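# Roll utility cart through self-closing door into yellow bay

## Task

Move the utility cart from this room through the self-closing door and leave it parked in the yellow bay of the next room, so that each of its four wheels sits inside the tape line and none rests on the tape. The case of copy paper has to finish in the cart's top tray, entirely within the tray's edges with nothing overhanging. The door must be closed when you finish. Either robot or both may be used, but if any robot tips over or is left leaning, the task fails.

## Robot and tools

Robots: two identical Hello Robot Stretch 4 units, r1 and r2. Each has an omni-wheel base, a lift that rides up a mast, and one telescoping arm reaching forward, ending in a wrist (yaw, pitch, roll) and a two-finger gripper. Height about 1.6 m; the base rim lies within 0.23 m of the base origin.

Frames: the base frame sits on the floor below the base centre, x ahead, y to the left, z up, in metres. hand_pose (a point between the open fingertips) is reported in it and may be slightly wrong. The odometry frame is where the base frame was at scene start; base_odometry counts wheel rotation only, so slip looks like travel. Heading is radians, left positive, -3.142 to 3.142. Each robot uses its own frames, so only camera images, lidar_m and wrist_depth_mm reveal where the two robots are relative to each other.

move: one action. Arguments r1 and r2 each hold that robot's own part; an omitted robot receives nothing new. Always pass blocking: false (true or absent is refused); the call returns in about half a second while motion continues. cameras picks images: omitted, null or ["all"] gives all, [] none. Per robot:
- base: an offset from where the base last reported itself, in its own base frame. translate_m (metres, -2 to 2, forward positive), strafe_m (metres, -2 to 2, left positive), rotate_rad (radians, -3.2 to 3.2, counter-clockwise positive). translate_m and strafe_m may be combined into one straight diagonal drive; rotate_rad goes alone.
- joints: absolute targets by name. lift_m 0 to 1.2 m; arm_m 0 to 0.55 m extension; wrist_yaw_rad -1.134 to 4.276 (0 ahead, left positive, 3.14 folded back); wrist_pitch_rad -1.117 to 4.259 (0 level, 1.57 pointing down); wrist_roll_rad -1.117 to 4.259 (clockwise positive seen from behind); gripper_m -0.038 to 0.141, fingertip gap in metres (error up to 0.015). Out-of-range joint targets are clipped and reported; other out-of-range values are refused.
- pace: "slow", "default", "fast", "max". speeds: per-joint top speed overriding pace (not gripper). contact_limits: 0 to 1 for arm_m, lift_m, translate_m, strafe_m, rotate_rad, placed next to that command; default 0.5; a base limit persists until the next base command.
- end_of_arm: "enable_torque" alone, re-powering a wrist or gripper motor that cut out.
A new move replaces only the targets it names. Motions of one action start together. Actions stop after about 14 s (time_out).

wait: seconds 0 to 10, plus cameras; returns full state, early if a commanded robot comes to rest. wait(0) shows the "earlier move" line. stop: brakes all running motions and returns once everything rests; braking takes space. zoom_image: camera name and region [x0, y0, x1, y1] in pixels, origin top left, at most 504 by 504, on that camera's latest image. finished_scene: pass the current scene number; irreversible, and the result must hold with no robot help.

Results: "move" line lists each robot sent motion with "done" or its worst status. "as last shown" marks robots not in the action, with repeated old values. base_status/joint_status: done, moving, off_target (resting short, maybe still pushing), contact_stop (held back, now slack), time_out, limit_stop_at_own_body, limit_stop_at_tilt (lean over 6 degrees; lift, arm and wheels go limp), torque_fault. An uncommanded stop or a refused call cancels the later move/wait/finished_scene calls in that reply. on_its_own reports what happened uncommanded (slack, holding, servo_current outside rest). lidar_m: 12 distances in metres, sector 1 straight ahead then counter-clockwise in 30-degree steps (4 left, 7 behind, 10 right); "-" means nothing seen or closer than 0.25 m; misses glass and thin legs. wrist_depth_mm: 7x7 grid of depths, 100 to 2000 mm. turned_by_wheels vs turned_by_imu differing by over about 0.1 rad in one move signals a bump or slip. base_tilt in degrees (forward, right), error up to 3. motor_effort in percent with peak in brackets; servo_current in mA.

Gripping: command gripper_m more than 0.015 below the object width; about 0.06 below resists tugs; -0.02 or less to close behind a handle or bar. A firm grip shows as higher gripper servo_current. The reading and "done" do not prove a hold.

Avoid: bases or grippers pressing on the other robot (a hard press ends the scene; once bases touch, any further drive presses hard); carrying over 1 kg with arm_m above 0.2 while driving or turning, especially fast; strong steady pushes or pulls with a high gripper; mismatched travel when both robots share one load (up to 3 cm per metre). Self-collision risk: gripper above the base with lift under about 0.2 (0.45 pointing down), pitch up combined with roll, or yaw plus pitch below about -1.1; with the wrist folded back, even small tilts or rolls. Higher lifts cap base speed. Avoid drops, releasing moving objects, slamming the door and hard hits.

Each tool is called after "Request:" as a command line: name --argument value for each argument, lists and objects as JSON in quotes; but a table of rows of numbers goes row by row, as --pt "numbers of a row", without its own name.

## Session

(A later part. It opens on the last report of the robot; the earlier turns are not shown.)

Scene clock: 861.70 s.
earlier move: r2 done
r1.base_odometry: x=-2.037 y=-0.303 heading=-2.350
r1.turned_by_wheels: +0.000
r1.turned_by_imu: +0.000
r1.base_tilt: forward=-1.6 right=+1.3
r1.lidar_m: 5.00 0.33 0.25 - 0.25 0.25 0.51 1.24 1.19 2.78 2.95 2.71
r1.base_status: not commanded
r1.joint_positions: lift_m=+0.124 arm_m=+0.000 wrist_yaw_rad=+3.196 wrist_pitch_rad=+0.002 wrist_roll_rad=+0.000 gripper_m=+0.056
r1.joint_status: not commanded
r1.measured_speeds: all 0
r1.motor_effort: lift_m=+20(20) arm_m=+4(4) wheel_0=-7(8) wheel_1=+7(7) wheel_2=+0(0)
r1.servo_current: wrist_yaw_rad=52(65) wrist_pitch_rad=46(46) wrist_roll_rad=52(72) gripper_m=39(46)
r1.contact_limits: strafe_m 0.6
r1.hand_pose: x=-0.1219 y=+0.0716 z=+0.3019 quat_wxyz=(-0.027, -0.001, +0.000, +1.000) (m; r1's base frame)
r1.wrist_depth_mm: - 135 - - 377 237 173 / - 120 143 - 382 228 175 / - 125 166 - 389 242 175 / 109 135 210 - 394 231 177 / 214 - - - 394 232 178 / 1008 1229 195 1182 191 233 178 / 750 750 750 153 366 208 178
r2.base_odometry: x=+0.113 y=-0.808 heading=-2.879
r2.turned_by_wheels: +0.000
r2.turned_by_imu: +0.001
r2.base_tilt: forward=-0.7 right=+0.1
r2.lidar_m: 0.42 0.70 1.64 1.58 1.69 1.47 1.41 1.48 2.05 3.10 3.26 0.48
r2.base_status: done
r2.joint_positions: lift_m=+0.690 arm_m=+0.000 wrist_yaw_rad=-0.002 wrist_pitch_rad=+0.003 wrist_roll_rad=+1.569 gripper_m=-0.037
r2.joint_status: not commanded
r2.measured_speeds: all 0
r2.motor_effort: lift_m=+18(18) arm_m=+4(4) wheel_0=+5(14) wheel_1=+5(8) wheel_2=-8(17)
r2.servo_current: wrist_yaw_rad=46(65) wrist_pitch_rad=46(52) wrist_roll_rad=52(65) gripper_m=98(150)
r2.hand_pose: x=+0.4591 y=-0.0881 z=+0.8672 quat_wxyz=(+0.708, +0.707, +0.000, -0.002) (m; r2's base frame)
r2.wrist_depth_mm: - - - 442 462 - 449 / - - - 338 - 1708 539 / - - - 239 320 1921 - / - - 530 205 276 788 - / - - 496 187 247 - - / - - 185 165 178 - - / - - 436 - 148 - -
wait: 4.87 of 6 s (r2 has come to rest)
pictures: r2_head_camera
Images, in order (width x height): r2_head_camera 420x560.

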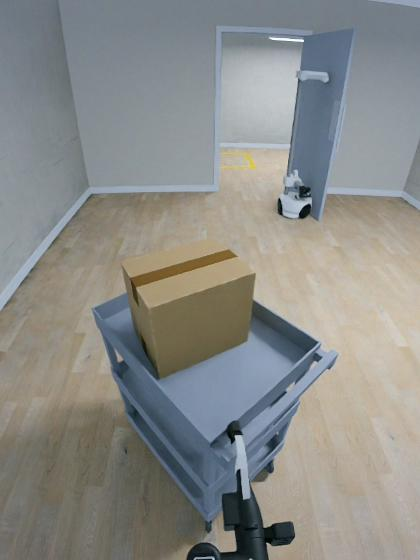

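Request:
move --blocking false --cameras '[]' --r2 '{"joints":{"gripper_m":0.08}}'

Request:
wait --seconds 1.5 --cameras '[]'

Request:
move --blocking false --cameras '[]' --r2 '{"base":{"translate_m":-0.2},"pace":"slow"}'

Request:
wait --seconds 4 --cameras '[]'

Request:
move --blocking false --cameras '[]' --r2 '{"base":{"rotate_rad":0.66},"joints":{"gripper_m":0.141,"wrist_roll_rad":0},"pace":"slow"}'

Request:
wait --seconds 3 --cameras '["r2_head_camera"]'

Request:
move --blocking false --cameras '[]' --r2 '{"base":{"translate_m":-0.073,"strafe_m":-0.456}}'

Request:
wait --seconds 4 --cameras '["r2_head_camera","r2_wrist_camera"]'

Scene clock: 881.53 s.
move: r2 moving
r1: as last shown
r1.lidar_m: 5.03 0.34 0.25 - 0.25 0.25 0.55 1.23 1.19 2.76 2.92 2.71
r1.motor_effort: lift_m=+20(20) arm_m=+4(4) wheel_0=-8(8) wheel_1=+7(7) wheel_2=+0(0)
r1.servo_current: wrist_yaw_rad=39(52) wrist_pitch_rad=46(46) wrist_roll_rad=52(59) gripper_m=46(46)
r1.contact_limits: strafe_m 0.6
r1.wrist_depth_mm: - 135 - - 373 237 173 / - 120 143 - 382 228 175 / - 125 166 - 387 243 176 / 109 135 211 - 392 230 177 / 216 - - - 397 232 178 / 1008 1205 193 1182 191 233 178 / 750 759 750 153 366 208 178
r2.base_odometry: x=+0.113 y=-0.808 heading=-2.879
r2.turned_by_wheels: +0.000
r2.turned_by_imu: +0.000
r2.base_tilt: forward=-0.7 right=+0.1
r2.lidar_m: 0.42 0.72 1.65 1.58 1.72 1.48 1.39 1.49 2.05 3.12 3.30 0.49
r2.base_status: not commanded
r2.joint_positions: lift_m=+0.690 arm_m=+0.000 wrist_yaw_rad=-0.002 wrist_pitch_rad=+0.003 wrist_roll_rad=+1.569 gripper_m=-0.012
r2.joint_status: gripper_m moving
r2.measured_speeds: all 0
r2.motor_effort: lift_m=+18(18) arm_m=+4(4) wheel_0=+5(5) wheel_1=+5(5) wheel_2=-8(8)
r2.servo_current: wrist_yaw_rad=26(52) wrist_pitch_rad=39(46) wrist_roll_rad=46(65) gripper_m=104(104)
r2.hand_pose: x=+0.4591 y=-0.0881 z=+0.8672 quat_wxyz=(+0.708, +0.707, +0.000, -0.002) (m; r2's base frame)
r2.wrist_depth_mm: - - - 452 - 1708 459 / - - - 347 - 1756 539 / - - - 245 329 1808 - / - - 539 210 279 798 - / - - 500 190 251 842 - / - - 189 164 181 - - / - - 442 - 152 - -
pictures: none
No camera images: "cameras" was empty.

Scene clock: 882.87 s.
earlier move: r2 done
r1.base_odometry: x=-2.037 y=-0.303 heading=-2.350
r1.turned_by_wheels: +0.000
r1.turned_by_imu: +0.000
r1.base_tilt: forward=-1.6 right=+1.3
r1.lidar_m: 5.03 0.32 0.25 - 0.25 0.25 0.55 1.24 1.18 2.77 2.93 2.71
r1.base_status: not commanded
r1.joint_positions: lift_m=+0.124 arm_m=+0.000 wrist_yaw_rad=+3.196 wrist_pitch_rad=+0.002 wrist_roll_rad=+0.000 gripper_m=+0.056
r1.joint_status: not commanded
r1.measured_speeds: all 0
r1.motor_effort: lift_m=+20(20) arm_m=+4(4) wheel_0=-7(8) wheel_1=+7(7) wheel_2=+0(0)
r1.servo_current: wrist_yaw_rad=39(72) wrist_pitch_rad=33(52) wrist_roll_rad=33(65) gripper_m=46(46)
r1.contact_limits: strafe_m 0.6
r1.hand_pose: x=-0.1219 y=+0.0716 z=+0.3019 quat_wxyz=(-0.027, -0.001, +0.000, +1.000) (m; r1's base frame)
r1.wrist_depth_mm: - 135 - - 373 236 173 / - 121 143 - 382 227 175 / - 125 166 - 389 241 176 / 109 135 211 - 389 230 177 / 215 - - - 394 232 178 / 1008 1205 194 1182 191 233 178 / 759 750 750 153 362 208 178
r2.base_odometry: x=+0.113 y=-0.808 heading=-2.879
r2.turned_by_wheels: +0.000
r2.turned_by_imu: +0.000
r2.base_tilt: forward=-0.7 right=+0.0
r2.lidar_m: 0.44 0.70 1.64 1.57 1.68 1.46 1.41 1.48 2.09 3.13 3.24 0.52
r2.base_status: not commanded
r2.joint_positions: lift_m=+0.690 arm_m=+0.000 wrist_yaw_rad=-0.002 wrist_pitch_rad=+0.003 wrist_roll_rad=+1.569 gripper_m=+0.080
r2.joint_status: all done
r2.measured_speeds: all 0
r2.motor_effort: lift_m=+18(18) arm_m=+4(4) wheel_0=+4(5) wheel_1=+4(6) wheel_2=-8(8)
r2.servo_current: wrist_yaw_rad=39(59) wrist_pitch_rad=33(46) wrist_roll_rad=52(65) gripper_m=46(117)
r2.hand_pose: x=+0.4591 y=-0.0881 z=+0.8672 quat_wxyz=(+0.708, +0.707, +0.000, -0.002) (m; r2's base frame)
r2.wrist_depth_mm: - - - 466 - 1576 480 / - - - - - 1708 554 / - - - 327 345 1921 - / - - 554 229 296 788 - / - - 517 197 262 854 - / - - 193 174 185 - - / - 455 449 - 160 - -
wait: 1.33 of 1.5 s (r2 has come to rest)
pictures: none
No camera images: "cameras" was empty.

Scene clock: 883.37 s.
move: r2 moving
r1: as last shown
r1.lidar_m: 5.01 0.34 0.25 - 0.25 0.25 0.55 1.21 1.19 2.78 2.93 2.69
r1.motor_effort: lift_m=+19(20) arm_m=+4(4) wheel_0=-8(8) wheel_1=+7(7) wheel_2=+0(0)
r1.servo_current: wrist_yaw_rad=65(65) wrist_pitch_rad=39(46) wrist_roll_rad=33(65) gripper_m=39(46)
r1.contact_limits: strafe_m 0.6
r1.wrist_depth_mm: - 135 - - 375 237 173 / - 121 143 - 379 228 174 / - 125 166 - 387 242 176 / 109 136 211 - 389 231 177 / 215 - - - 394 233 179 / 1008 1205 193 1205 191 234 179 / 750 750 750 154 362 208 179
r2.base_odometry: x=+0.125 y=-0.805 heading=-2.880
r2.turned_by_wheels: +0.000
r2.turned_by_imu: +0.000
r2.base_tilt: forward=-0.7 right=+0.1
r2.lidar_m: 0.43 0.73 1.64 1.60 1.69 1.46 1.40 1.49 2.05 3.11 3.27 0.48
r2.base_status: translate_m moving
r2.joint_positions: lift_m=+0.690 arm_m=+0.000 wrist_yaw_rad=-0.002 wrist_pitch_rad=+0.003 wrist_roll_rad=+1.569 gripper_m=+0.080
r2.joint_status: not commanded
r2.measured_speeds: translate_m=-0.048 strafe_m=+0.000 rotate_rad=-0.003 lift_m=+0.000 arm_m=+0.000 wrist_yaw_rad=+0.000 wrist_pitch_rad=+0.000 wrist_roll_rad=+0.000
r2.motor_effort: lift_m=+18(18) arm_m=+4(4) wheel_0=-6(9) wheel_1=-5(7) wheel_2=+9(9)
r2.servo_current: wrist_yaw_rad=52(59) wrist_pitch_rad=33(46) wrist_roll_rad=59(59) gripper_m=46(52)
r2.hand_pose: x=+0.4591 y=-0.0881 z=+0.8672 quat_wxyz=(+0.708, +0.707, +0.000, -0.002) (m; r2's base frame)
r2.wrist_depth_mm: - - - 477 - 1576 488 / - - - 413 - 1808 544 / - - - 325 366 1863 - / - - 564 236 301 798 - / - - 521 204 274 - - / - - 194 180 183 - - / - 462 455 - 165 - 227
pictures: none
No camera images: "cameras" was empty.

Scene clock: 886.17 s.
earlier move: r2 done
r1.base_odometry: x=-2.037 y=-0.303 heading=-2.350
r1.turned_by_wheels: +0.000
r1.turned_by_imu: +0.000
r1.base_tilt: forward=-1.6 right=+1.3
r1.lidar_m: 5.01 0.37 0.25 - 0.25 0.27 0.54 1.21 1.21 2.77 2.90 2.68
r1.base_status: not commanded
r1.joint_positions: lift_m=+0.124 arm_m=+0.000 wrist_yaw_rad=+3.196 wrist_pitch_rad=+0.002 wrist_roll_rad=+0.000 gripper_m=+0.056
r1.joint_status: not commanded
r1.measured_speeds: all 0
r1.motor_effort: lift_m=+20(20) arm_m=+4(4) wheel_0=-7(8) wheel_1=+7(7) wheel_2=+0(0)
r1.servo_current: wrist_yaw_rad=46(72) wrist_pitch_rad=46(52) wrist_roll_rad=46(65) gripper_m=39(52)
r1.contact_limits: strafe_m 0.6
r1.hand_pose: x=-0.1219 y=+0.0716 z=+0.3019 quat_wxyz=(-0.027, -0.001, +0.000, +1.000) (m; r1's base frame)
r1.wrist_depth_mm: - 135 - - 375 236 173 / - 121 142 - 382 228 175 / - 125 166 - 384 242 176 / 109 135 210 - 389 231 177 / 216 - - - 394 232 178 / 1008 1229 193 1182 191 232 178 / 750 759 759 153 364 208 178
r2.base_odometry: x=+0.306 y=-0.757 heading=-2.880
r2.turned_by_wheels: +0.000
r2.turned_by_imu: +0.000
r2.base_tilt: forward=-0.7 right=+0.1
r2.lidar_m: 0.56 1.01 1.66 1.62 1.69 1.26 1.19 1.25 1.78 3.12 3.25 0.73
r2.base_status: done
r2.joint_positions: lift_m=+0.690 arm_m=+0.000 wrist_yaw_rad=-0.002 wrist_pitch_rad=+0.003 wrist_roll_rad=+1.569 gripper_m=+0.080
r2.joint_status: not commanded
r2.measured_speeds: all 0
r2.motor_effort: lift_m=+18(18) arm_m=+4(4) wheel_0=-5(12) wheel_1=-4(9) wheel_2=+6(11)
r2.servo_current: wrist_yaw_rad=59(59) wrist_pitch_rad=46(52) wrist_roll_rad=46(59) gripper_m=52(59)
r2.hand_pose: x=+0.4591 y=-0.0881 z=+0.8672 quat_wxyz=(+0.708, +0.707, +0.000, -0.002) (m; r2's base frame)
r2.wrist_depth_mm: - - - - - 1661 1182 / - - - - - 647 1098 / - - - 574 - 788 539 / - - 750 488 - - 473 / - - 699 439 433 - 424 / - - 193 397 191 407 421 / - - - - - - 891
wait: 2.80 of 4 s (r2 has come to rest)
pictures: none
No camera images: "cameras" was empty.

Scene clock: 886.67 s.
move: r2 moving
r1: as last shown
r1.lidar_m: 5.00 0.34 0.25 - 0.25 0.26 0.54 1.22 1.18 2.77 2.92 2.72
r1.motor_effort: lift_m=+19(20) arm_m=+4(4) wheel_0=-8(8) wheel_1=+7(7) wheel_2=+0(0)
r1.servo_current: wrist_yaw_rad=26(72) wrist_pitch_rad=39(46) wrist_roll_rad=33(59) gripper_m=39(46)
r1.contact_limits: strafe_m 0.6
r1.wrist_depth_mm: - 135 - - 375 236 173 / - 121 143 - 382 227 175 / - 125 166 - 389 242 176 / 109 135 211 - 389 231 177 / 216 - - - 392 231 178 / 1025 1205 193 1182 191 232 178 / 750 759 759 153 362 208 178
r2.base_odometry: x=+0.306 y=-0.757 heading=-2.754
r2.turned_by_wheels: +0.126
r2.turned_by_imu: +0.122
r2.base_tilt: forward=-0.6 right=+0.1
r2.lidar_m: 0.57 2.05 1.58 1.62 1.52 1.21 1.20 1.33 2.09 3.12 3.42 0.59
r2.base_status: rotate_rad moving
r2.joint_positions: lift_m=+0.690 arm_m=+0.000 wrist_yaw_rad=-0.002 wrist_pitch_rad=+0.003 wrist_roll_rad=+1.158 gripper_m=+0.089
r2.joint_status: wrist_roll_rad moving; gripper_m moving
r2.measured_speeds: translate_m=-0.001 strafe_m=+0.000 rotate_rad=+0.490 lift_m=+0.000 arm_m=+0.000 wrist_yaw_rad=+0.000 wrist_pitch_rad=+0.000 wrist_roll_rad=-1.732
r2.motor_effort: lift_m=+18(18) arm_m=+4(4) wheel_0=-6(8) wheel_1=-8(8) wheel_2=-10(10)
r2.servo_current: wrist_yaw_rad=52(59) wrist_pitch_rad=46(46) wrist_roll_rad=104(104) gripper_m=59(78)
r2.hand_pose: x=+0.4591 y=-0.0881 z=+0.8672 quat_wxyz=(+0.837, +0.547, +0.001, -0.002) (m; r2's base frame)
r2.wrist_depth_mm: - - - - 591 - 1661 / - - - - 521 - 654 / - - 707 699 477 - 554 / - - 661 661 430 917 488 / - - 634 439 399 - 436 / - - 194 517 189 397 399 / - - - - - - 442
pictures: none
No camera images: "cameras" was empty.

Scene clock: 889.33 s.
earlier move: r2 done
r1.base_odometry: x=-2.037 y=-0.303 heading=-2.350
r1.turned_by_wheels: +0.000
r1.turned_by_imu: +0.000
r1.base_tilt: forward=-1.5 right=+1.3
r1.lidar_m: 5.02 0.34 0.25 - 0.25 0.25 0.55 1.22 1.17 2.78 2.91 2.71
r1.base_status: not commanded
r1.joint_positions: lift_m=+0.124 arm_m=+0.000 wrist_yaw_rad=+3.196 wrist_pitch_rad=+0.002 wrist_roll_rad=+0.000 gripper_m=+0.056
r1.joint_status: not commanded
r1.measured_speeds: all 0
r1.motor_effort: lift_m=+19(20) arm_m=+4(4) wheel_0=-7(8) wheel_1=+7(7) wheel_2=+0(0)
r1.servo_current: wrist_yaw_rad=39(72) wrist_pitch_rad=46(52) wrist_roll_rad=33(72) gripper_m=46(52)
r1.contact_limits: strafe_m 0.6
r1.hand_pose: x=-0.1219 y=+0.0716 z=+0.3019 quat_wxyz=(-0.027, -0.001, +0.000, +1.000) (m; r1's base frame)
r1.wrist_depth_mm: - 134 - - 375 237 173 / - 121 142 - 382 228 175 / - 125 166 - 387 242 176 / 109 135 211 - 389 231 177 / 215 - - - 394 233 178 / 991 1229 194 1182 191 232 178 / 759 741 750 153 364 208 178
r2.base_odometry: x=+0.306 y=-0.757 heading=-2.221
r2.turned_by_wheels: +0.533
r2.turned_by_imu: +0.520
r2.base_tilt: forward=-0.7 right=+0.0
r2.lidar_m: 2.03 1.59 1.60 1.53 1.23 1.19 1.34 2.09 3.11 3.45 0.61 0.58
r2.base_status: done
r2.joint_positions: lift_m=+0.690 arm_m=+0.000 wrist_yaw_rad=-0.002 wrist_pitch_rad=+0.003 wrist_roll_rad=+0.002 gripper_m=+0.141
r2.joint_status: all done
r2.measured_speeds: all 0
r2.motor_effort: lift_m=+18(18) arm_m=+4(4) wheel_0=-4(9) wheel_1=-3(8) wheel_2=-5(10)
r2.servo_current: wrist_yaw_rad=46(59) wrist_pitch_rad=39(52) wrist_roll_rad=52(104) gripper_m=52(85)
r2.hand_pose: x=+0.4591 y=-0.0881 z=+0.8672 quat_wxyz=(+1.000, +0.001, +0.002, -0.001) (m; r2's base frame)
r2.wrist_depth_mm: 1281 1499 - - - - - / 1281 1499 - - - - 530 / 1281 1537 - - - - 492 / 1308 1464 - - - - 492 / - - - - - 559 442 / - 190 218 - - - - / - - 1661 - 1921 - -
wait: 2.67 of 3 s (r2 has come to rest)
pictures: r2_head_camera
Images, in order (width x height): r2_head_camera 420x560.

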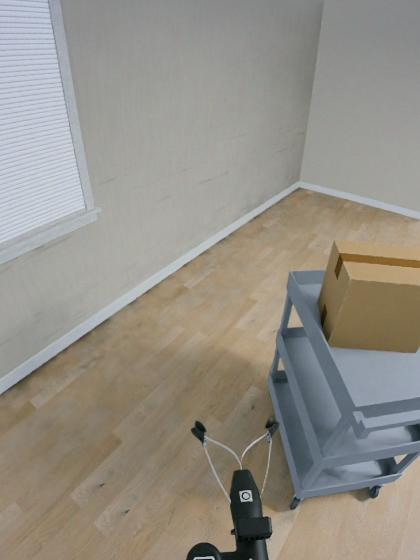

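Scene clock: 889.83 s.
move: r2 moving
r1: as last shown
r1.base_tilt: forward=-1.6 right=+1.3
r1.lidar_m: 5.00 0.34 0.25 - 0.25 0.25 0.53 1.20 1.19 2.77 2.92 2.71
r1.motor_effort: lift_m=+20(20) arm_m=+4(4) wheel_0=-8(8) wheel_1=+7(7) wheel_2=+0(0)
r1.servo_current: wrist_yaw_rad=59(72) wrist_pitch_rad=39(46) wrist_roll_rad=46(59) gripper_m=39(46)
r1.contact_limits: strafe_m 0.6
r1.wrist_depth_mm: - 135 - - 375 237 173 / - 121 143 - 384 227 175 / - 125 166 - 387 242 176 / 109 136 211 - 392 231 178 / 215 - - - 392 232 177 / 1008 1229 193 1160 191 233 178 / 750 759 750 154 362 208 178
r2.base_odometry: x=+0.283 y=-0.732 heading=-2.220
r2.turned_by_wheels: +0.000
r2.turned_by_imu: +0.000
r2.base_tilt: forward=-0.7 right=+0.1
r2.lidar_m: 2.07 1.62 1.63 1.54 1.22 1.21 1.35 2.12 3.08 3.37 0.62 0.55
r2.base_status: translate_m moving; strafe_m moving
r2.joint_positions: lift_m=+0.690 arm_m=+0.000 wrist_yaw_rad=-0.002 wrist_pitch_rad=+0.003 wrist_roll_rad=+0.002 gripper_m=+0.141
r2.joint_status: not commanded
r2.measured_speeds: translate_m=-0.021 strafe_m=-0.129 rotate_rad=-0.005 lift_m=+0.000 arm_m=+0.000 wrist_yaw_rad=+0.000 wrist_pitch_rad=+0.000 wrist_roll_rad=+0.000
r2.motor_effort: lift_m=+18(18) arm_m=+4(4) wheel_0=+10(12) wheel_1=-11(12) wheel_2=+5(7)
r2.servo_current: wrist_yaw_rad=59(59) wrist_pitch_rad=46(46) wrist_roll_rad=59(59) gripper_m=52(59)
r2.hand_pose: x=+0.4591 y=-0.0881 z=+0.8672 quat_wxyz=(+1.000, +0.001, +0.002, -0.001) (m; r2's base frame)
r2.wrist_depth_mm: 1281 1537 - - - - - / 1336 1499 - - - - 496 / 1308 1499 - - - - 492 / 1281 1499 - - - 691 496 / - - - - - 504 421 / - 190 216 - - - - / - - 1756 - - - -
pictures: none
No camera images: "cameras" was empty.

Scene clock: 892.27 s.
earlier move: r2 done
r1.base_odometry: x=-2.037 y=-0.303 heading=-2.350
r1.turned_by_wheels: +0.000
r1.turned_by_imu: +0.000
r1.base_tilt: forward=-1.6 right=+1.3
r1.lidar_m: 3.46 0.35 0.25 - 0.25 0.26 0.53 1.20 1.20 2.77 2.93 2.63
r1.base_status: not commanded
r1.joint_positions: lift_m=+0.124 arm_m=+0.000 wrist_yaw_rad=+3.196 wrist_pitch_rad=+0.002 wrist_roll_rad=+0.000 gripper_m=+0.056
r1.joint_status: not commanded
r1.measured_speeds: all 0
r1.motor_effort: lift_m=+20(20) arm_m=+4(4) wheel_0=-8(8) wheel_1=+7(7) wheel_2=+0(0)
r1.servo_current: wrist_yaw_rad=46(72) wrist_pitch_rad=33(52) wrist_roll_rad=52(78) gripper_m=39(52)
r1.contact_limits: strafe_m 0.6
r1.hand_pose: x=-0.1219 y=+0.0716 z=+0.3019 quat_wxyz=(-0.027, -0.001, +0.000, +1.000) (m; r1's base frame)
r1.wrist_depth_mm: - 135 - - 375 236 174 / - 121 143 - 382 229 174 / - 125 166 - 387 242 176 / 109 135 211 - 392 231 177 / 216 - - - 392 232 178 / 1008 1229 194 1182 191 233 178 / 750 759 750 153 366 208 178
r2.base_odometry: x=-0.013 y=-0.423 heading=-2.220
r2.turned_by_wheels: +0.000
r2.turned_by_imu: +0.002
r2.base_tilt: forward=-0.7 right=+0.1
r2.lidar_m: 0.75 2.03 2.00 1.78 1.45 1.43 1.59 2.53 2.72 2.98 3.46 0.59
r2.base_status: done
r2.joint_positions: lift_m=+0.690 arm_m=+0.000 wrist_yaw_rad=+0.003 wrist_pitch_rad=+0.003 wrist_roll_rad=+0.002 gripper_m=+0.141
r2.joint_status: not commanded
r2.measured_speeds: all 0
r2.motor_effort: lift_m=+18(18) arm_m=+4(4) wheel_0=+4(17) wheel_1=+0(12) wheel_2=+5(13)
r2.servo_current: wrist_yaw_rad=46(78) wrist_pitch_rad=46(46) wrist_roll_rad=46(59) gripper_m=46(59)
r2.hand_pose: x=+0.4595 y=-0.0866 z=+0.8672 quat_wxyz=(+1.000, +0.001, +0.002, +0.001) (m; r2's base frame)
r2.wrist_depth_mm: 1618 - - - - - - / 1618 - - - 609 - - / 1618 - - - 564 603 - / 1618 - - - 564 615 - / - - - 732 477 370 320 / - 191 - - 198 342 314 / - 1808 1808 - - - 329
wait: 2.43 of 4 s (r2 has come to rest)
pictures: r2_head_camera, r2_wrist_camera
Images, in order (width x height): r2_head_camera 420x560, r2_wrist_camera 616x392.

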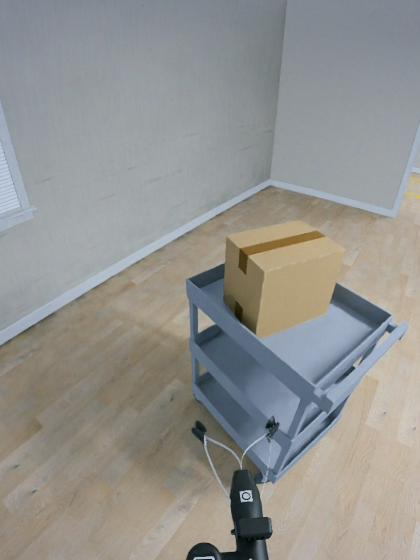

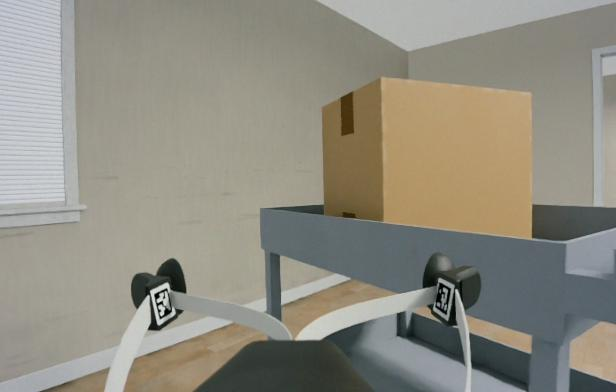

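Request:
move --blocking false --cameras '[]' --r2 '{"base":{"translate_m":-0.25}}'

Request:
wait --seconds 3 --cameras '[]'

Request:
move --blocking false --cameras '[]' --r2 '{"base":{"strafe_m":-0.42},"joints":{"gripper_m":0.08,"wrist_roll_rad":1.57}}'

Request:
wait --seconds 4 --cameras '["r2_head_camera","r2_wrist_camera"]'

Scene clock: 978.17 s.
move: r2 moving
r1: as last shown
r1.base_tilt: forward=-1.6 right=+1.2
r1.lidar_m: 3.44 0.33 0.25 - 0.25 0.26 0.51 1.22 1.22 2.77 2.94 2.60
r1.servo_current: wrist_yaw_rad=52(59) wrist_pitch_rad=46(46) wrist_roll_rad=46(59) gripper_m=39(46)
r1.contact_limits: strafe_m 0.6
r1.wrist_depth_mm: - 135 - - 377 236 174 / - 121 143 - 382 227 175 / - 125 165 - 387 243 176 / 109 135 211 - 389 231 177 / 215 - - - 397 233 178 / 1025 1229 194 1160 190 233 178 / 741 759 750 153 364 208 178
r2.base_odometry: x=+0.006 y=-0.398 heading=-2.220
r2.turned_by_wheels: +0.000
r2.turned_by_imu: +0.000
r2.base_tilt: forward=-0.7 right=+0.1
r2.lidar_m: 0.79 2.04 2.00 1.77 1.43 1.41 1.59 2.46 2.69 2.99 3.47 0.61
r2.base_status: translate_m moving
r2.joint_positions: lift_m=+0.690 arm_m=+0.000 wrist_yaw_rad=+0.003 wrist_pitch_rad=+0.003 wrist_roll_rad=+0.002 gripper_m=+0.141
r2.joint_status: not commanded
r2.measured_speeds: translate_m=-0.122 strafe_m=+0.001 rotate_rad=+0.000 lift_m=+0.000 arm_m=+0.000 wrist_yaw_rad=+0.000 wrist_pitch_rad=+0.000 wrist_roll_rad=+0.000
r2.motor_effort: lift_m=+18(18) arm_m=+4(4) wheel_0=-7(8) wheel_1=-7(8) wheel_2=+11(13)
r2.servo_current: wrist_yaw_rad=39(52) wrist_pitch_rad=39(46) wrist_roll_rad=52(59) gripper_m=52(59)
r2.hand_pose: x=+0.4595 y=-0.0866 z=+0.8672 quat_wxyz=(+1.000, +0.001, +0.002, +0.001) (m; r2's base frame)
r2.wrist_depth_mm: 1576 - - - - - - / 1661 - - - - - - / 1618 - - - 585 634 - / 1618 - - - 591 634 - / - - - 831 508 399 343 / - 193 - - 211 364 345 / - 1863 1863 - - - 351
pictures: none
No camera images: "cameras" was empty.

Scene clock: 979.97 s.
earlier move: r2 done
r1.base_odometry: x=-2.037 y=-0.303 heading=-2.350
r1.turned_by_wheels: +0.000
r1.turned_by_imu: +0.000
r1.base_tilt: forward=-1.6 right=+1.3
r1.lidar_m: 3.56 0.36 0.25 - 0.25 0.26 0.54 1.20 1.17 2.75 2.91 2.61
r1.base_status: not commanded
r1.joint_positions: lift_m=+0.124 arm_m=+0.000 wrist_yaw_rad=+3.196 wrist_pitch_rad=+0.002 wrist_roll_rad=+0.000 gripper_m=+0.056
r1.joint_status: not commanded
r1.measured_speeds: all 0
r1.motor_effort: lift_m=+19(20) arm_m=+4(4) wheel_0=-7(8) wheel_1=+7(7) wheel_2=+0(0)
r1.servo_current: wrist_yaw_rad=39(72) wrist_pitch_rad=39(52) wrist_roll_rad=52(65) gripper_m=39(46)
r1.contact_limits: strafe_m 0.6
r1.hand_pose: x=-0.1219 y=+0.0716 z=+0.3019 quat_wxyz=(-0.027, -0.001, +0.000, +1.000) (m; r1's base frame)
r1.wrist_depth_mm: - 134 - - 375 237 174 / - 121 143 - 382 229 174 / - 125 166 - 387 243 176 / 109 136 211 - 389 231 177 / 215 - - - 394 233 178 / 1025 1205 193 1160 191 233 178 / 759 741 759 153 359 208 178
r2.base_odometry: x=+0.138 y=-0.224 heading=-2.220
r2.turned_by_wheels: +0.000
r2.turned_by_imu: +0.000
r2.base_tilt: forward=-0.7 right=+0.1
r2.lidar_m: 0.91 2.15 2.16 1.55 1.24 1.24 1.38 2.13 2.56 2.83 3.62 0.83
r2.base_status: done
r2.joint_positions: lift_m=+0.690 arm_m=+0.000 wrist_yaw_rad=+0.003 wrist_pitch_rad=+0.003 wrist_roll_rad=+0.002 gripper_m=+0.141
r2.joint_status: not commanded
r2.measured_speeds: all 0
r2.motor_effort: lift_m=+18(18) arm_m=+4(4) wheel_0=-4(10) wheel_1=-4(9) wheel_2=+3(13)
r2.servo_current: wrist_yaw_rad=46(59) wrist_pitch_rad=39(52) wrist_roll_rad=33(59) gripper_m=52(59)
r2.hand_pose: x=+0.4595 y=-0.0866 z=+0.8672 quat_wxyz=(+1.000, +0.001, +0.002, +0.001) (m; r2's base frame)
r2.wrist_depth_mm: 1708 - - - - - - / 1808 - - - - - - / 1808 - - - 820 - - / 1708 - - - 820 891 - / - - - - - 564 - / - 204 - 1042 196 189 - / - 1863 1808 - - - 891
wait: 1.80 of 3 s (r2 has come to rest)
pictures: none
No camera images: "cameras" was empty.

Scene clock: 980.47 s.
move: r2 moving
r1: as last shown
r1.lidar_m: 3.40 0.33 0.25 - 0.25 0.25 0.51 1.18 1.19 2.77 2.92 2.61
r1.motor_effort: lift_m=+20(20) arm_m=+4(4) wheel_0=-8(8) wheel_1=+7(7) wheel_2=+0(0)
r1.servo_current: wrist_yaw_rad=59(65) wrist_pitch_rad=39(46) wrist_roll_rad=52(59) gripper_m=39(46)
r1.contact_limits: strafe_m 0.6
r1.wrist_depth_mm: - 135 - - 375 236 173 / - 120 142 - 382 228 174 / - 125 165 - 389 242 176 / 109 135 211 - 392 231 177 / 215 - - - 392 232 178 / 1008 1205 194 1182 191 233 178 / 741 750 750 153 364 208 178
r2.base_odometry: x=+0.109 y=-0.202 heading=-2.220
r2.turned_by_wheels: +0.000
r2.turned_by_imu: +0.000
r2.base_tilt: forward=-0.7 right=+0.0
r2.lidar_m: 0.87 2.19 2.17 1.60 1.29 1.27 1.40 2.15 2.53 2.78 3.59 0.81
r2.base_status: strafe_m moving
r2.joint_positions: lift_m=+0.690 arm_m=+0.000 wrist_yaw_rad=+0.003 wrist_pitch_rad=+0.003 wrist_roll_rad=+0.588 gripper_m=+0.130
r2.joint_status: wrist_roll_rad moving; gripper_m moving
r2.measured_speeds: translate_m=+0.000 strafe_m=-0.141 rotate_rad=-0.001 lift_m=+0.000 arm_m=+0.000 wrist_yaw_rad=+0.000 wrist_pitch_rad=+0.000 wrist_roll_rad=+1.820
r2.motor_effort: lift_m=+18(18) arm_m=+4(4) wheel_0=+9(12) wheel_1=-10(12) wheel_2=+1(2)
r2.servo_current: wrist_yaw_rad=46(59) wrist_pitch_rad=39(46) wrist_roll_rad=91(91) gripper_m=98(98)
r2.hand_pose: x=+0.4595 y=-0.0866 z=+0.8672 quat_wxyz=(+0.957, +0.290, +0.002, +0.001) (m; r2's base frame)
r2.wrist_depth_mm: - - - - - - - / - - - - 878 - - / - - - 820 831 627 - / 1921 - - - 654 - - / 1808 - - - - - - / 1708 1756 217 - 191 - 615 / 1618 - - - - - 574
pictures: none
No camera images: "cameras" was empty.

Scene clock: 982.70 s.
earlier move: r2 done
r1.base_odometry: x=-2.037 y=-0.303 heading=-2.350
r1.turned_by_wheels: +0.000
r1.turned_by_imu: +0.000
r1.base_tilt: forward=-1.6 right=+1.3
r1.lidar_m: 3.21 0.33 0.25 - 0.25 0.25 0.54 1.23 1.17 2.76 2.93 2.60
r1.base_status: not commanded
r1.joint_positions: lift_m=+0.124 arm_m=+0.000 wrist_yaw_rad=+3.196 wrist_pitch_rad=+0.002 wrist_roll_rad=+0.000 gripper_m=+0.056
r1.joint_status: not commanded
r1.measured_speeds: all 0
r1.motor_effort: lift_m=+19(20) arm_m=+4(4) wheel_0=-8(8) wheel_1=+7(7) wheel_2=+0(0)
r1.servo_current: wrist_yaw_rad=59(72) wrist_pitch_rad=46(52) wrist_roll_rad=46(72) gripper_m=39(46)
r1.contact_limits: strafe_m 0.6
r1.hand_pose: x=-0.1219 y=+0.0716 z=+0.3019 quat_wxyz=(-0.027, -0.001, +0.000, +1.000) (m; r1's base frame)
r1.wrist_depth_mm: - 135 - - 373 236 174 / - 121 143 - 379 227 175 / - 125 166 - 389 243 176 / 109 136 211 - 394 231 177 / 216 - - - 394 232 178 / 1008 1182 193 1160 191 232 178 / 750 750 741 153 364 208 178
r2.base_odometry: x=-0.197 y=+0.030 heading=-2.220
r2.turned_by_wheels: +0.000
r2.turned_by_imu: +0.000
r2.base_tilt: forward=-0.7 right=+0.1
r2.lidar_m: 0.75 1.10 2.48 1.88 1.52 1.50 1.67 2.24 2.23 2.45 3.34 1.02
r2.base_status: done
r2.joint_positions: lift_m=+0.690 arm_m=+0.000 wrist_yaw_rad=+0.003 wrist_pitch_rad=+0.003 wrist_roll_rad=+1.568 gripper_m=+0.080
r2.joint_status: all done
r2.measured_speeds: all 0
r2.motor_effort: lift_m=+18(18) arm_m=+4(4) wheel_0=+2(14) wheel_1=-3(13) wheel_2=+0(2)
r2.servo_current: wrist_yaw_rad=39(59) wrist_pitch_rad=39(46) wrist_roll_rad=52(98) gripper_m=59(130)
r2.hand_pose: x=+0.4595 y=-0.0867 z=+0.8672 quat_wxyz=(+0.708, +0.706, +0.002, +0.000) (m; r2's base frame)
r2.wrist_depth_mm: - - - - - 1708 1205 / - - - - - 1708 1182 / - - - - - 1537 1205 / - - - - - 759 1025 / - - 917 691 1255 661 - / - - 193 615 185 609 591 / - - - - - - -
wait: 2.23 of 4 s (r2 has come to rest)
pictures: r2_head_camera, r2_wrist_camera
Images, in order (width x height): r2_head_camera 420x560, r2_wrist_camera 616x392.

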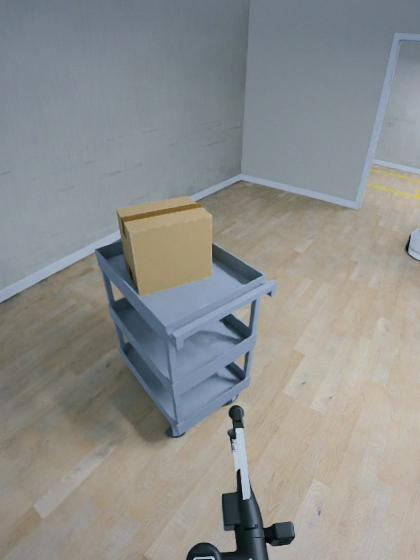

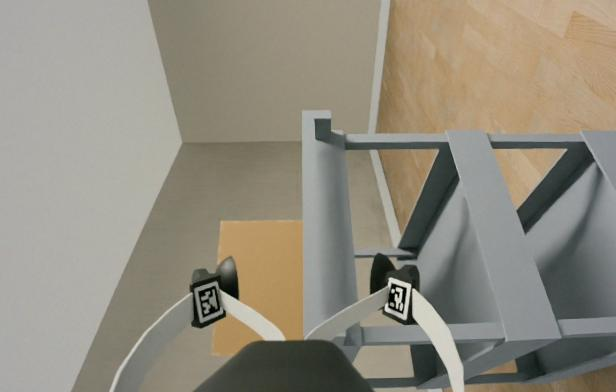

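Request:
move --blocking false --cameras '[]' --r2 '{"base":{"translate_m":0.47},"pace":"slow","contact_limits":{"translate_m":0.2}}'

Request:
wait --seconds 7 --cameras '["r2_head_camera","r2_wrist_camera"]'

Scene clock: 989.83 s.
move: r2 moving
r1: as last shown
r1.lidar_m: 3.19 0.32 0.25 - 0.25 0.25 0.53 1.20 1.17 2.77 2.95 2.59
r1.servo_current: wrist_yaw_rad=26(59) wrist_pitch_rad=52(52) wrist_roll_rad=46(59) gripper_m=39(46)
r1.contact_limits: strafe_m 0.6
r1.wrist_depth_mm: - 135 - - 375 237 173 / - 121 142 - 382 228 174 / - 125 166 - 389 242 176 / 109 135 211 - 389 231 177 / 216 - - - 397 233 178 / 1008 1229 194 1182 190 232 178 / 750 759 759 153 364 208 178
r2.base_odometry: x=-0.204 y=+0.020 heading=-2.220
r2.turned_by_wheels: +0.000
r2.turned_by_imu: +0.001
r2.base_tilt: forward=-0.7 right=+0.1
r2.lidar_m: 0.74 1.05 2.46 1.90 1.53 1.49 1.69 2.28 2.25 2.47 3.34 0.98
r2.base_status: translate_m moving
r2.joint_positions: lift_m=+0.690 arm_m=+0.000 wrist_yaw_rad=+0.003 wrist_pitch_rad=+0.003 wrist_roll_rad=+1.568 gripper_m=+0.080
r2.joint_status: not commanded
r2.measured_speeds: translate_m=+0.048 strafe_m=+0.000 rotate_rad=+0.000 lift_m=+0.000 arm_m=+0.000 wrist_yaw_rad=+0.000 wrist_pitch_rad=+0.000 wrist_roll_rad=+0.000
r2.motor_effort: lift_m=+18(18) arm_m=+4(4) wheel_0=+6(6) wheel_1=+7(7) wheel_2=-8(10)
r2.servo_current: wrist_yaw_rad=52(59) wrist_pitch_rad=39(46) wrist_roll_rad=39(59) gripper_m=52(65)
r2.contact_limits: translate_m 0.2
r2.hand_pose: x=+0.4595 y=-0.0867 z=+0.8672 quat_wxyz=(+0.708, +0.706, +0.002, +0.000) (m; r2's base frame)
r2.wrist_depth_mm: - - - - - 1661 1160 / - - - - - 1756 1205 / - - - - - 1464 1182 / - - - - - 715 1025 / - - 904 668 1281 647 - / - - 193 603 187 591 585 / - - - - - - -
pictures: none
No camera images: "cameras" was empty.

Scene clock: 995.30 s.
earlier move: r2 done
r1.base_odometry: x=-2.037 y=-0.303 heading=-2.350
r1.turned_by_wheels: +0.000
r1.turned_by_imu: +0.000
r1.base_tilt: forward=-1.6 right=+1.3
r1.lidar_m: 2.96 0.35 0.25 - 0.25 0.25 0.51 1.21 1.18 2.78 2.93 2.58
r1.base_status: not commanded
r1.joint_positions: lift_m=+0.124 arm_m=+0.000 wrist_yaw_rad=+3.196 wrist_pitch_rad=+0.002 wrist_roll_rad=+0.000 gripper_m=+0.056
r1.joint_status: not commanded
r1.measured_speeds: all 0
r1.motor_effort: lift_m=+19(20) arm_m=+4(4) wheel_0=-8(8) wheel_1=+7(7) wheel_2=+0(0)
r1.servo_current: wrist_yaw_rad=52(65) wrist_pitch_rad=39(52) wrist_roll_rad=52(72) gripper_m=46(46)
r1.contact_limits: strafe_m 0.6
r1.hand_pose: x=-0.1219 y=+0.0716 z=+0.3019 quat_wxyz=(-0.027, -0.001, +0.000, +1.000) (m; r1's base frame)
r1.wrist_depth_mm: - 135 - - 373 236 172 / - 121 143 - 382 228 174 / - 125 165 - 387 243 176 / 109 135 211 - 392 231 177 / 215 - - - 394 231 177 / 1008 1229 194 1205 191 232 178 / 750 750 750 153 364 208 178
r2.base_odometry: x=-0.481 y=-0.344 heading=-2.221
r2.turned_by_wheels: -0.001
r2.turned_by_imu: +0.000
r2.base_tilt: forward=-0.7 right=+0.1
r2.lidar_m: 0.29 0.35 2.18 2.33 1.91 1.86 2.05 2.56 2.53 2.79 3.00 0.49
r2.base_status: done
r2.joint_positions: lift_m=+0.690 arm_m=+0.000 wrist_yaw_rad=-0.005 wrist_pitch_rad=+0.003 wrist_roll_rad=+1.568 gripper_m=+0.080
r2.joint_status: not commanded
r2.measured_speeds: all 0
r2.motor_effort: lift_m=+18(18) arm_m=+4(4) wheel_0=+2(10) wheel_1=+3(7) wheel_2=-10(13)
r2.servo_current: wrist_yaw_rad=65(65) wrist_pitch_rad=39(46) wrist_roll_rad=46(59) gripper_m=52(65)
r2.contact_limits: translate_m 0.2
r2.hand_pose: x=+0.4589 y=-0.0887 z=+0.8672 quat_wxyz=(+0.708, +0.706, +0.000, -0.003) (m; r2's base frame)
r2.wrist_depth_mm: - - - 329 - 1661 1182 / - - - 338 375 377 379 / - - - 251 329 1708 1182 / - - - 222 286 1756 544 / - - - 195 258 741 - / - - 193 174 189 - - / - 430 421 - 218 - -
wait: 5.47 of 7 s (r2 has come to rest)
pictures: r2_head_camera, r2_wrist_camera
Images, in order (width x height): r2_head_camera 420x560, r2_wrist_camera 616x392.

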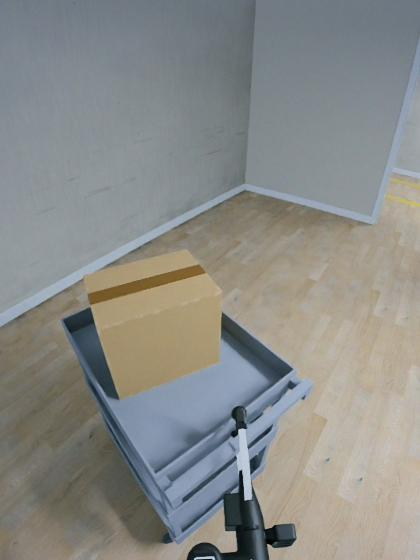

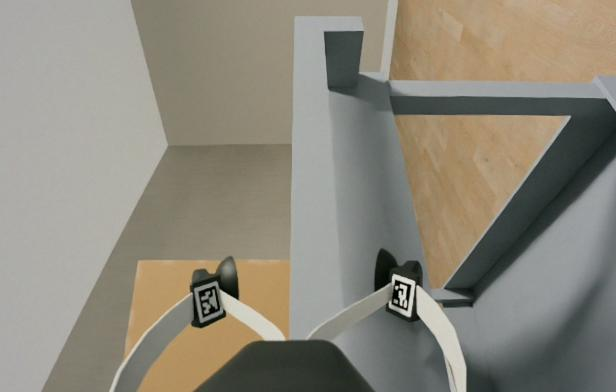

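Request:
move --blocking false --cameras '[]' --r2 '{"joints":{"gripper_m":0.0}}'

Request:
wait --seconds 2 --cameras '[]'

Request:
move --blocking false --cameras '[]' --r2 '{"base":{"translate_m":-0.7},"pace":"slow"}'

Request:
wait --seconds 9 --cameras '["r2_head_camera"]'

Scene clock: 1001.30 s.
move: r2 moving
r1: as last shown
r1.lidar_m: 2.94 0.36 0.25 - 0.25 0.25 0.55 1.21 1.18 2.77 2.92 2.59
r1.servo_current: wrist_yaw_rad=52(65) wrist_pitch_rad=46(46) wrist_roll_rad=65(72) gripper_m=39(46)
r1.contact_limits: strafe_m 0.6
r1.wrist_depth_mm: - 135 - - 375 237 173 / - 121 142 - 384 227 174 / - 125 165 - 389 243 176 / 109 135 211 - 389 232 178 / 216 - - - 392 233 177 / 1008 1205 194 1182 190 233 179 / 741 759 741 153 362 207 178
r2.base_odometry: x=-0.481 y=-0.344 heading=-2.221
r2.turned_by_wheels: +0.000
r2.turned_by_imu: +0.000
r2.base_tilt: forward=-0.7 right=+0.1
r2.lidar_m: 0.28 0.33 2.17 2.35 1.87 1.84 2.08 2.57 2.54 2.80 2.99 0.49
r2.base_status: not commanded
r2.joint_positions: lift_m=+0.690 arm_m=+0.000 wrist_yaw_rad=-0.005 wrist_pitch_rad=+0.003 wrist_roll_rad=+1.568 gripper_m=+0.062
r2.joint_status: gripper_m moving
r2.measured_speeds: all 0
r2.motor_effort: lift_m=+18(18) arm_m=+4(4) wheel_0=+1(2) wheel_1=+3(3) wheel_2=-10(10)
r2.servo_current: wrist_yaw_rad=46(59) wrist_pitch_rad=46(46) wrist_roll_rad=46(59) gripper_m=137(143)
r2.contact_limits: translate_m 0.2
r2.hand_pose: x=+0.4589 y=-0.0887 z=+0.8672 quat_wxyz=(+0.708, +0.706, +0.000, -0.003) (m; r2's base frame)
r2.wrist_depth_mm: - - - 330 - 1708 1160 / - - - 347 379 379 382 / - - - 250 330 1661 1182 / - - - 281 286 1756 535 / - - - 195 259 778 - / - 455 199 174 185 - - / - 427 421 - 214 - -
pictures: none
No camera images: "cameras" was empty.

Scene clock: 1002.40 s.
earlier move: r2 done
r1.base_odometry: x=-2.037 y=-0.303 heading=-2.350
r1.turned_by_wheels: +0.000
r1.turned_by_imu: +0.000
r1.base_tilt: forward=-1.6 right=+1.3
r1.lidar_m: 2.96 0.32 0.25 - 0.25 0.25 0.55 1.22 1.17 2.76 2.90 2.62
r1.base_status: not commanded
r1.joint_positions: lift_m=+0.124 arm_m=+0.000 wrist_yaw_rad=+3.196 wrist_pitch_rad=+0.002 wrist_roll_rad=+0.000 gripper_m=+0.056
r1.joint_status: not commanded
r1.measured_speeds: all 0
r1.motor_effort: lift_m=+20(20) arm_m=+4(4) wheel_0=-7(8) wheel_1=+7(7) wheel_2=+0(0)
r1.servo_current: wrist_yaw_rad=65(65) wrist_pitch_rad=46(46) wrist_roll_rad=46(72) gripper_m=39(46)
r1.contact_limits: strafe_m 0.6
r1.hand_pose: x=-0.1219 y=+0.0716 z=+0.3019 quat_wxyz=(-0.027, -0.001, +0.000, +1.000) (m; r1's base frame)
r1.wrist_depth_mm: - 135 - - 375 236 173 / - 121 143 - 382 228 174 / - 125 166 - 389 242 176 / 109 135 211 - 392 231 178 / 215 - - - 397 232 178 / 1008 1205 193 1182 191 233 178 / 750 759 759 153 364 209 178
r2.base_odometry: x=-0.481 y=-0.344 heading=-2.220
r2.turned_by_wheels: +0.000
r2.turned_by_imu: +0.001
r2.base_tilt: forward=-0.7 right=+0.1
r2.lidar_m: 0.30 0.31 2.17 2.32 1.90 1.87 2.05 2.54 2.52 2.79 3.01 0.50
r2.base_status: not commanded
r2.joint_positions: lift_m=+0.690 arm_m=+0.000 wrist_yaw_rad=-0.003 wrist_pitch_rad=+0.003 wrist_roll_rad=+1.569 gripper_m=+0.001
r2.joint_status: all done
r2.measured_speeds: all 0
r2.motor_effort: lift_m=+18(18) arm_m=+4(4) wheel_0=+1(2) wheel_1=+3(3) wheel_2=-6(10)
r2.servo_current: wrist_yaw_rad=46(59) wrist_pitch_rad=39(46) wrist_roll_rad=52(59) gripper_m=104(176)
r2.contact_limits: translate_m 0.2
r2.hand_pose: x=+0.4590 y=-0.0882 z=+0.8672 quat_wxyz=(+0.708, +0.706, +0.000, -0.002) (m; r2's base frame)
r2.wrist_depth_mm: - - - 310 - 1661 1160 / - - - 338 353 364 366 / - - - 298 310 1756 492 / - - - 209 272 1808 544 / - - - 190 248 723 - / - 445 190 170 181 - - / - - 413 - 211 - -
wait: 1.10 of 2 s (r2 has come to rest)
pictures: none
No camera images: "cameras" was empty.

Scene clock: 1002.90 s.
move: r2 moving
r1: as last shown
r1.lidar_m: 2.97 0.33 0.25 - 0.25 0.25 0.53 1.22 1.18 2.76 2.93 2.61
r1.motor_effort: lift_m=+20(20) arm_m=+4(4) wheel_0=-8(8) wheel_1=+7(7) wheel_2=+0(0)
r1.servo_current: wrist_yaw_rad=52(65) wrist_pitch_rad=39(46) wrist_roll_rad=59(59) gripper_m=39(46)
r1.contact_limits: strafe_m 0.6
r1.wrist_depth_mm: - 135 - - 375 236 173 / - 120 143 - 379 228 174 / - 125 166 - 389 243 175 / 109 135 211 - 389 231 177 / 215 - - - 394 232 178 / 1025 1182 193 1205 191 232 178 / 750 759 759 153 364 207 178
r2.base_odometry: x=-0.473 y=-0.335 heading=-2.220
r2.turned_by_wheels: +0.000
r2.turned_by_imu: +0.000
r2.base_tilt: forward=-0.7 right=+0.1
r2.lidar_m: 0.31 0.33 2.14 2.34 1.89 1.86 2.06 2.53 2.52 2.79 3.00 0.49
r2.base_status: translate_m moving
r2.joint_positions: lift_m=+0.690 arm_m=+0.000 wrist_yaw_rad=+0.004 wrist_pitch_rad=+0.003 wrist_roll_rad=+1.569 gripper_m=+0.001
r2.joint_status: not commanded
r2.measured_speeds: translate_m=-0.048 strafe_m=+0.000 rotate_rad=+0.003 lift_m=+0.000 arm_m=+0.000 wrist_yaw_rad=+0.016 wrist_pitch_rad=+0.000 wrist_roll_rad=+0.001
r2.motor_effort: lift_m=+18(18) arm_m=+4(4) wheel_0=-3(8) wheel_1=-7(8) wheel_2=+15(15)
r2.servo_current: wrist_yaw_rad=46(52) wrist_pitch_rad=39(46) wrist_roll_rad=46(52) gripper_m=104(104)
r2.hand_pose: x=+0.4596 y=-0.0864 z=+0.8672 quat_wxyz=(+0.708, +0.706, +0.002, +0.000) (m; r2's base frame)
r2.wrist_depth_mm: - - - 307 - 1661 1138 / - - - 340 355 364 366 / - - - 296 309 1661 484 / - - - 264 273 1808 - / - - 462 192 250 759 - / - 442 190 170 181 - - / - 424 421 - 211 - -
pictures: none
No camera images: "cameras" was empty.

Scene clock: 1010.70 s.
earlier move: r2 done
r1.base_odometry: x=-2.037 y=-0.303 heading=-2.350
r1.turned_by_wheels: +0.000
r1.turned_by_imu: +0.000
r1.base_tilt: forward=-1.6 right=+1.3
r1.lidar_m: 2.67 0.34 0.25 - 0.25 0.25 0.53 1.20 1.19 2.77 2.93 2.78
r1.base_status: not commanded
r1.joint_positions: lift_m=+0.124 arm_m=+0.000 wrist_yaw_rad=+3.196 wrist_pitch_rad=+0.002 wrist_roll_rad=+0.000 gripper_m=+0.056
r1.joint_status: not commanded
r1.measured_speeds: all 0
r1.motor_effort: lift_m=+19(20) arm_m=+4(4) wheel_0=-8(9) wheel_1=+7(7) wheel_2=+0(0)
r1.servo_current: wrist_yaw_rad=33(72) wrist_pitch_rad=46(52) wrist_roll_rad=33(78) gripper_m=33(52)
r1.contact_limits: strafe_m 0.6
r1.hand_pose: x=-0.1219 y=+0.0716 z=+0.3019 quat_wxyz=(-0.027, -0.001, +0.000, +1.000) (m; r1's base frame)
r1.wrist_depth_mm: - 134 - - 375 237 173 / - 121 143 - 382 228 175 / - 125 166 - 387 241 175 / 109 135 211 - 392 232 177 / 215 - - - 394 232 178 / 1008 1205 193 1160 191 233 178 / 750 759 759 153 364 208 178
r2.base_odometry: x=-0.057 y=+0.213 heading=-2.221
r2.turned_by_wheels: -0.001
r2.turned_by_imu: +0.000
r2.base_tilt: forward=-0.6 right=+0.1
r2.lidar_m: 0.41 0.46 2.63 1.65 1.33 1.31 1.48 2.10 2.09 2.31 3.47 0.43
r2.base_status: done
r2.joint_positions: lift_m=+0.690 arm_m=+0.000 wrist_yaw_rad=-0.001 wrist_pitch_rad=+0.004 wrist_roll_rad=+1.569 gripper_m=+0.001
r2.joint_status: not commanded
r2.measured_speeds: all 0
r2.motor_effort: lift_m=+18(19) arm_m=-4(4) wheel_0=-6(14) wheel_1=-4(9) wheel_2=+6(19)
r2.servo_current: wrist_yaw_rad=46(72) wrist_pitch_rad=39(52) wrist_roll_rad=46(65) gripper_m=85(111)
r2.hand_pose: x=+0.4592 y=-0.0877 z=+0.8670 quat_wxyz=(+0.708, +0.707, +0.001, -0.002) (m; r2's base frame)
r2.wrist_depth_mm: - - - 158 214 707 - / - - 480 161 220 798 - / - 430 424 166 224 820 - / - 466 452 228 230 842 - / - - 480 175 236 - - / - - 189 178 182 1756 - / - - - - - 1708 469
wait: 7.80 of 9 s (r2 has come to rest)
pictures: r2_head_camera
Images, in order (width x height): r2_head_camera 420x560.

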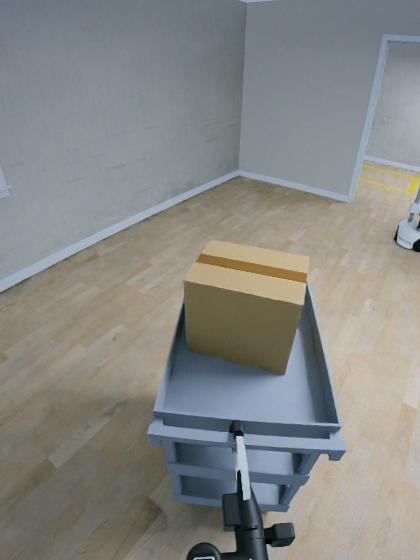

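Request:
move --blocking false --cameras '[]' --r2 '{"base":{"translate_m":-0.63,"strafe_m":0.49},"pace":"slow"}'

Request:
wait --seconds 10 --cameras '["r2_head_camera"]'

Scene clock: 1020.80 s.
move: r2 moving
r1: as last shown
r1.lidar_m: 2.65 0.35 0.25 - 0.25 0.25 0.53 1.22 1.17 2.77 2.90 2.83
r1.motor_effort: lift_m=+19(20) arm_m=+4(4) wheel_0=-8(8) wheel_1=+7(7) wheel_2=+0(0)
r1.servo_current: wrist_yaw_rad=46(65) wrist_pitch_rad=46(46) wrist_roll_rad=52(52) gripper_m=39(46)
r1.contact_limits: strafe_m 0.6
r1.wrist_depth_mm: - 135 - - 377 237 173 / - 120 143 - 384 228 175 / - 125 166 - 387 243 175 / 109 135 211 - 392 231 177 / 216 - - - 397 232 178 / 991 1205 193 1182 191 233 178 / 759 750 750 153 364 208 178
r2.base_odometry: x=-0.044 y=+0.217 heading=-2.221
r2.turned_by_wheels: +0.000
r2.turned_by_imu: +0.001
r2.base_tilt: forward=-0.7 right=+0.0
r2.lidar_m: 0.38 2.63 2.61 1.65 1.31 1.31 1.46 2.11 2.10 2.31 3.55 0.38
r2.base_status: translate_m moving; strafe_m moving
r2.joint_positions: lift_m=+0.690 arm_m=+0.000 wrist_yaw_rad=-0.001 wrist_pitch_rad=+0.004 wrist_roll_rad=+1.569 gripper_m=+0.001
r2.joint_status: not commanded
r2.measured_speeds: translate_m=-0.041 strafe_m=+0.032 rotate_rad=-0.003 lift_m=+0.000 arm_m=+0.000 wrist_yaw_rad=-0.002 wrist_pitch_rad=+0.000 wrist_roll_rad=+0.000
r2.motor_effort: lift_m=+18(18) arm_m=-4(4) wheel_0=-12(12) wheel_1=+6(6) wheel_2=+11(12)
r2.servo_current: wrist_yaw_rad=46(52) wrist_pitch_rad=46(46) wrist_roll_rad=52(52) gripper_m=85(85)
r2.hand_pose: x=+0.4592 y=-0.0877 z=+0.8669 quat_wxyz=(+0.708, +0.707, +0.001, -0.002) (m; r2's base frame)
r2.wrist_depth_mm: - - - 157 213 1397 - / - - 436 161 220 798 - / - 433 424 166 225 809 - / - 462 452 228 230 842 - / - - 480 175 237 - - / - - 189 179 182 1661 - / - - - - - 1576 484
pictures: none
No camera images: "cameras" was empty.

Scene clock: 1029.50 s.
earlier move: r2 done
r1.base_odometry: x=-2.037 y=-0.303 heading=-2.350
r1.turned_by_wheels: +0.000
r1.turned_by_imu: -0.001
r1.base_tilt: forward=-1.6 right=+1.3
r1.lidar_m: 3.43 0.33 0.25 - 0.25 0.25 0.50 1.20 1.19 2.78 2.92 4.11
r1.base_status: not commanded
r1.joint_positions: lift_m=+0.124 arm_m=+0.000 wrist_yaw_rad=+3.196 wrist_pitch_rad=+0.002 wrist_roll_rad=+0.000 gripper_m=+0.056
r1.joint_status: not commanded
r1.measured_speeds: all 0
r1.motor_effort: lift_m=+19(20) arm_m=+4(4) wheel_0=-7(8) wheel_1=+7(7) wheel_2=+0(0)
r1.servo_current: wrist_yaw_rad=52(78) wrist_pitch_rad=46(52) wrist_roll_rad=46(72) gripper_m=46(52)
r1.contact_limits: strafe_m 0.6
r1.hand_pose: x=-0.1219 y=+0.0716 z=+0.3019 quat_wxyz=(-0.027, -0.001, +0.000, +1.000) (m; r1's base frame)
r1.wrist_depth_mm: - 134 - - 377 238 173 / - 121 143 - 379 228 175 / - 125 166 - 387 243 176 / 109 135 211 - 389 230 177 / 215 - - - 394 231 178 / 1008 1205 193 1182 191 232 178 / 750 759 750 153 362 208 178
r2.base_odometry: x=+0.714 y=+0.418 heading=-2.222
r2.turned_by_wheels: -0.002
r2.turned_by_imu: -0.010
r2.base_tilt: forward=-0.7 right=+0.1
r2.lidar_m: 0.50 2.68 1.37 0.69 0.53 0.52 0.56 0.89 2.09 2.28 0.32 0.31
r2.base_status: done
r2.joint_positions: lift_m=+0.690 arm_m=+0.000 wrist_yaw_rad=-0.024 wrist_pitch_rad=+0.004 wrist_roll_rad=+1.569 gripper_m=+0.001
r2.joint_status: not commanded
r2.measured_speeds: all 0
r2.on_its_own: wrist_yaw_rad is at rest, and its servo_current (156 mA) is outside its rest range (0 to 104 mA)
r2.motor_effort: lift_m=+18(19) arm_m=-4(5) wheel_0=-15(23) wheel_1=+0(6) wheel_2=-6(12)
r2.servo_current: wrist_yaw_rad=156(156) wrist_pitch_rad=39(52) wrist_roll_rad=39(65) gripper_m=78(91)
r2.hand_pose: x=+0.4571 y=-0.0944 z=+0.8669 quat_wxyz=(+0.708, +0.706, -0.007, -0.010) (m; r2's base frame)
r2.wrist_depth_mm: - 379 - - - - - / - - - - - - - / - - - - - - - / - - - - - - 452 / - - - - - 384 424 / - - 185 143 177 1464 1182 / - - - - - 1708 1182
wait: 8.70 of 10 s (r2 has come to rest)
pictures: r2_head_camera
Images, in order (width x height): r2_head_camera 420x560.

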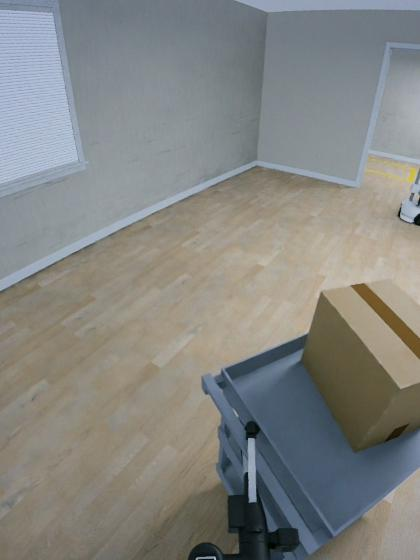

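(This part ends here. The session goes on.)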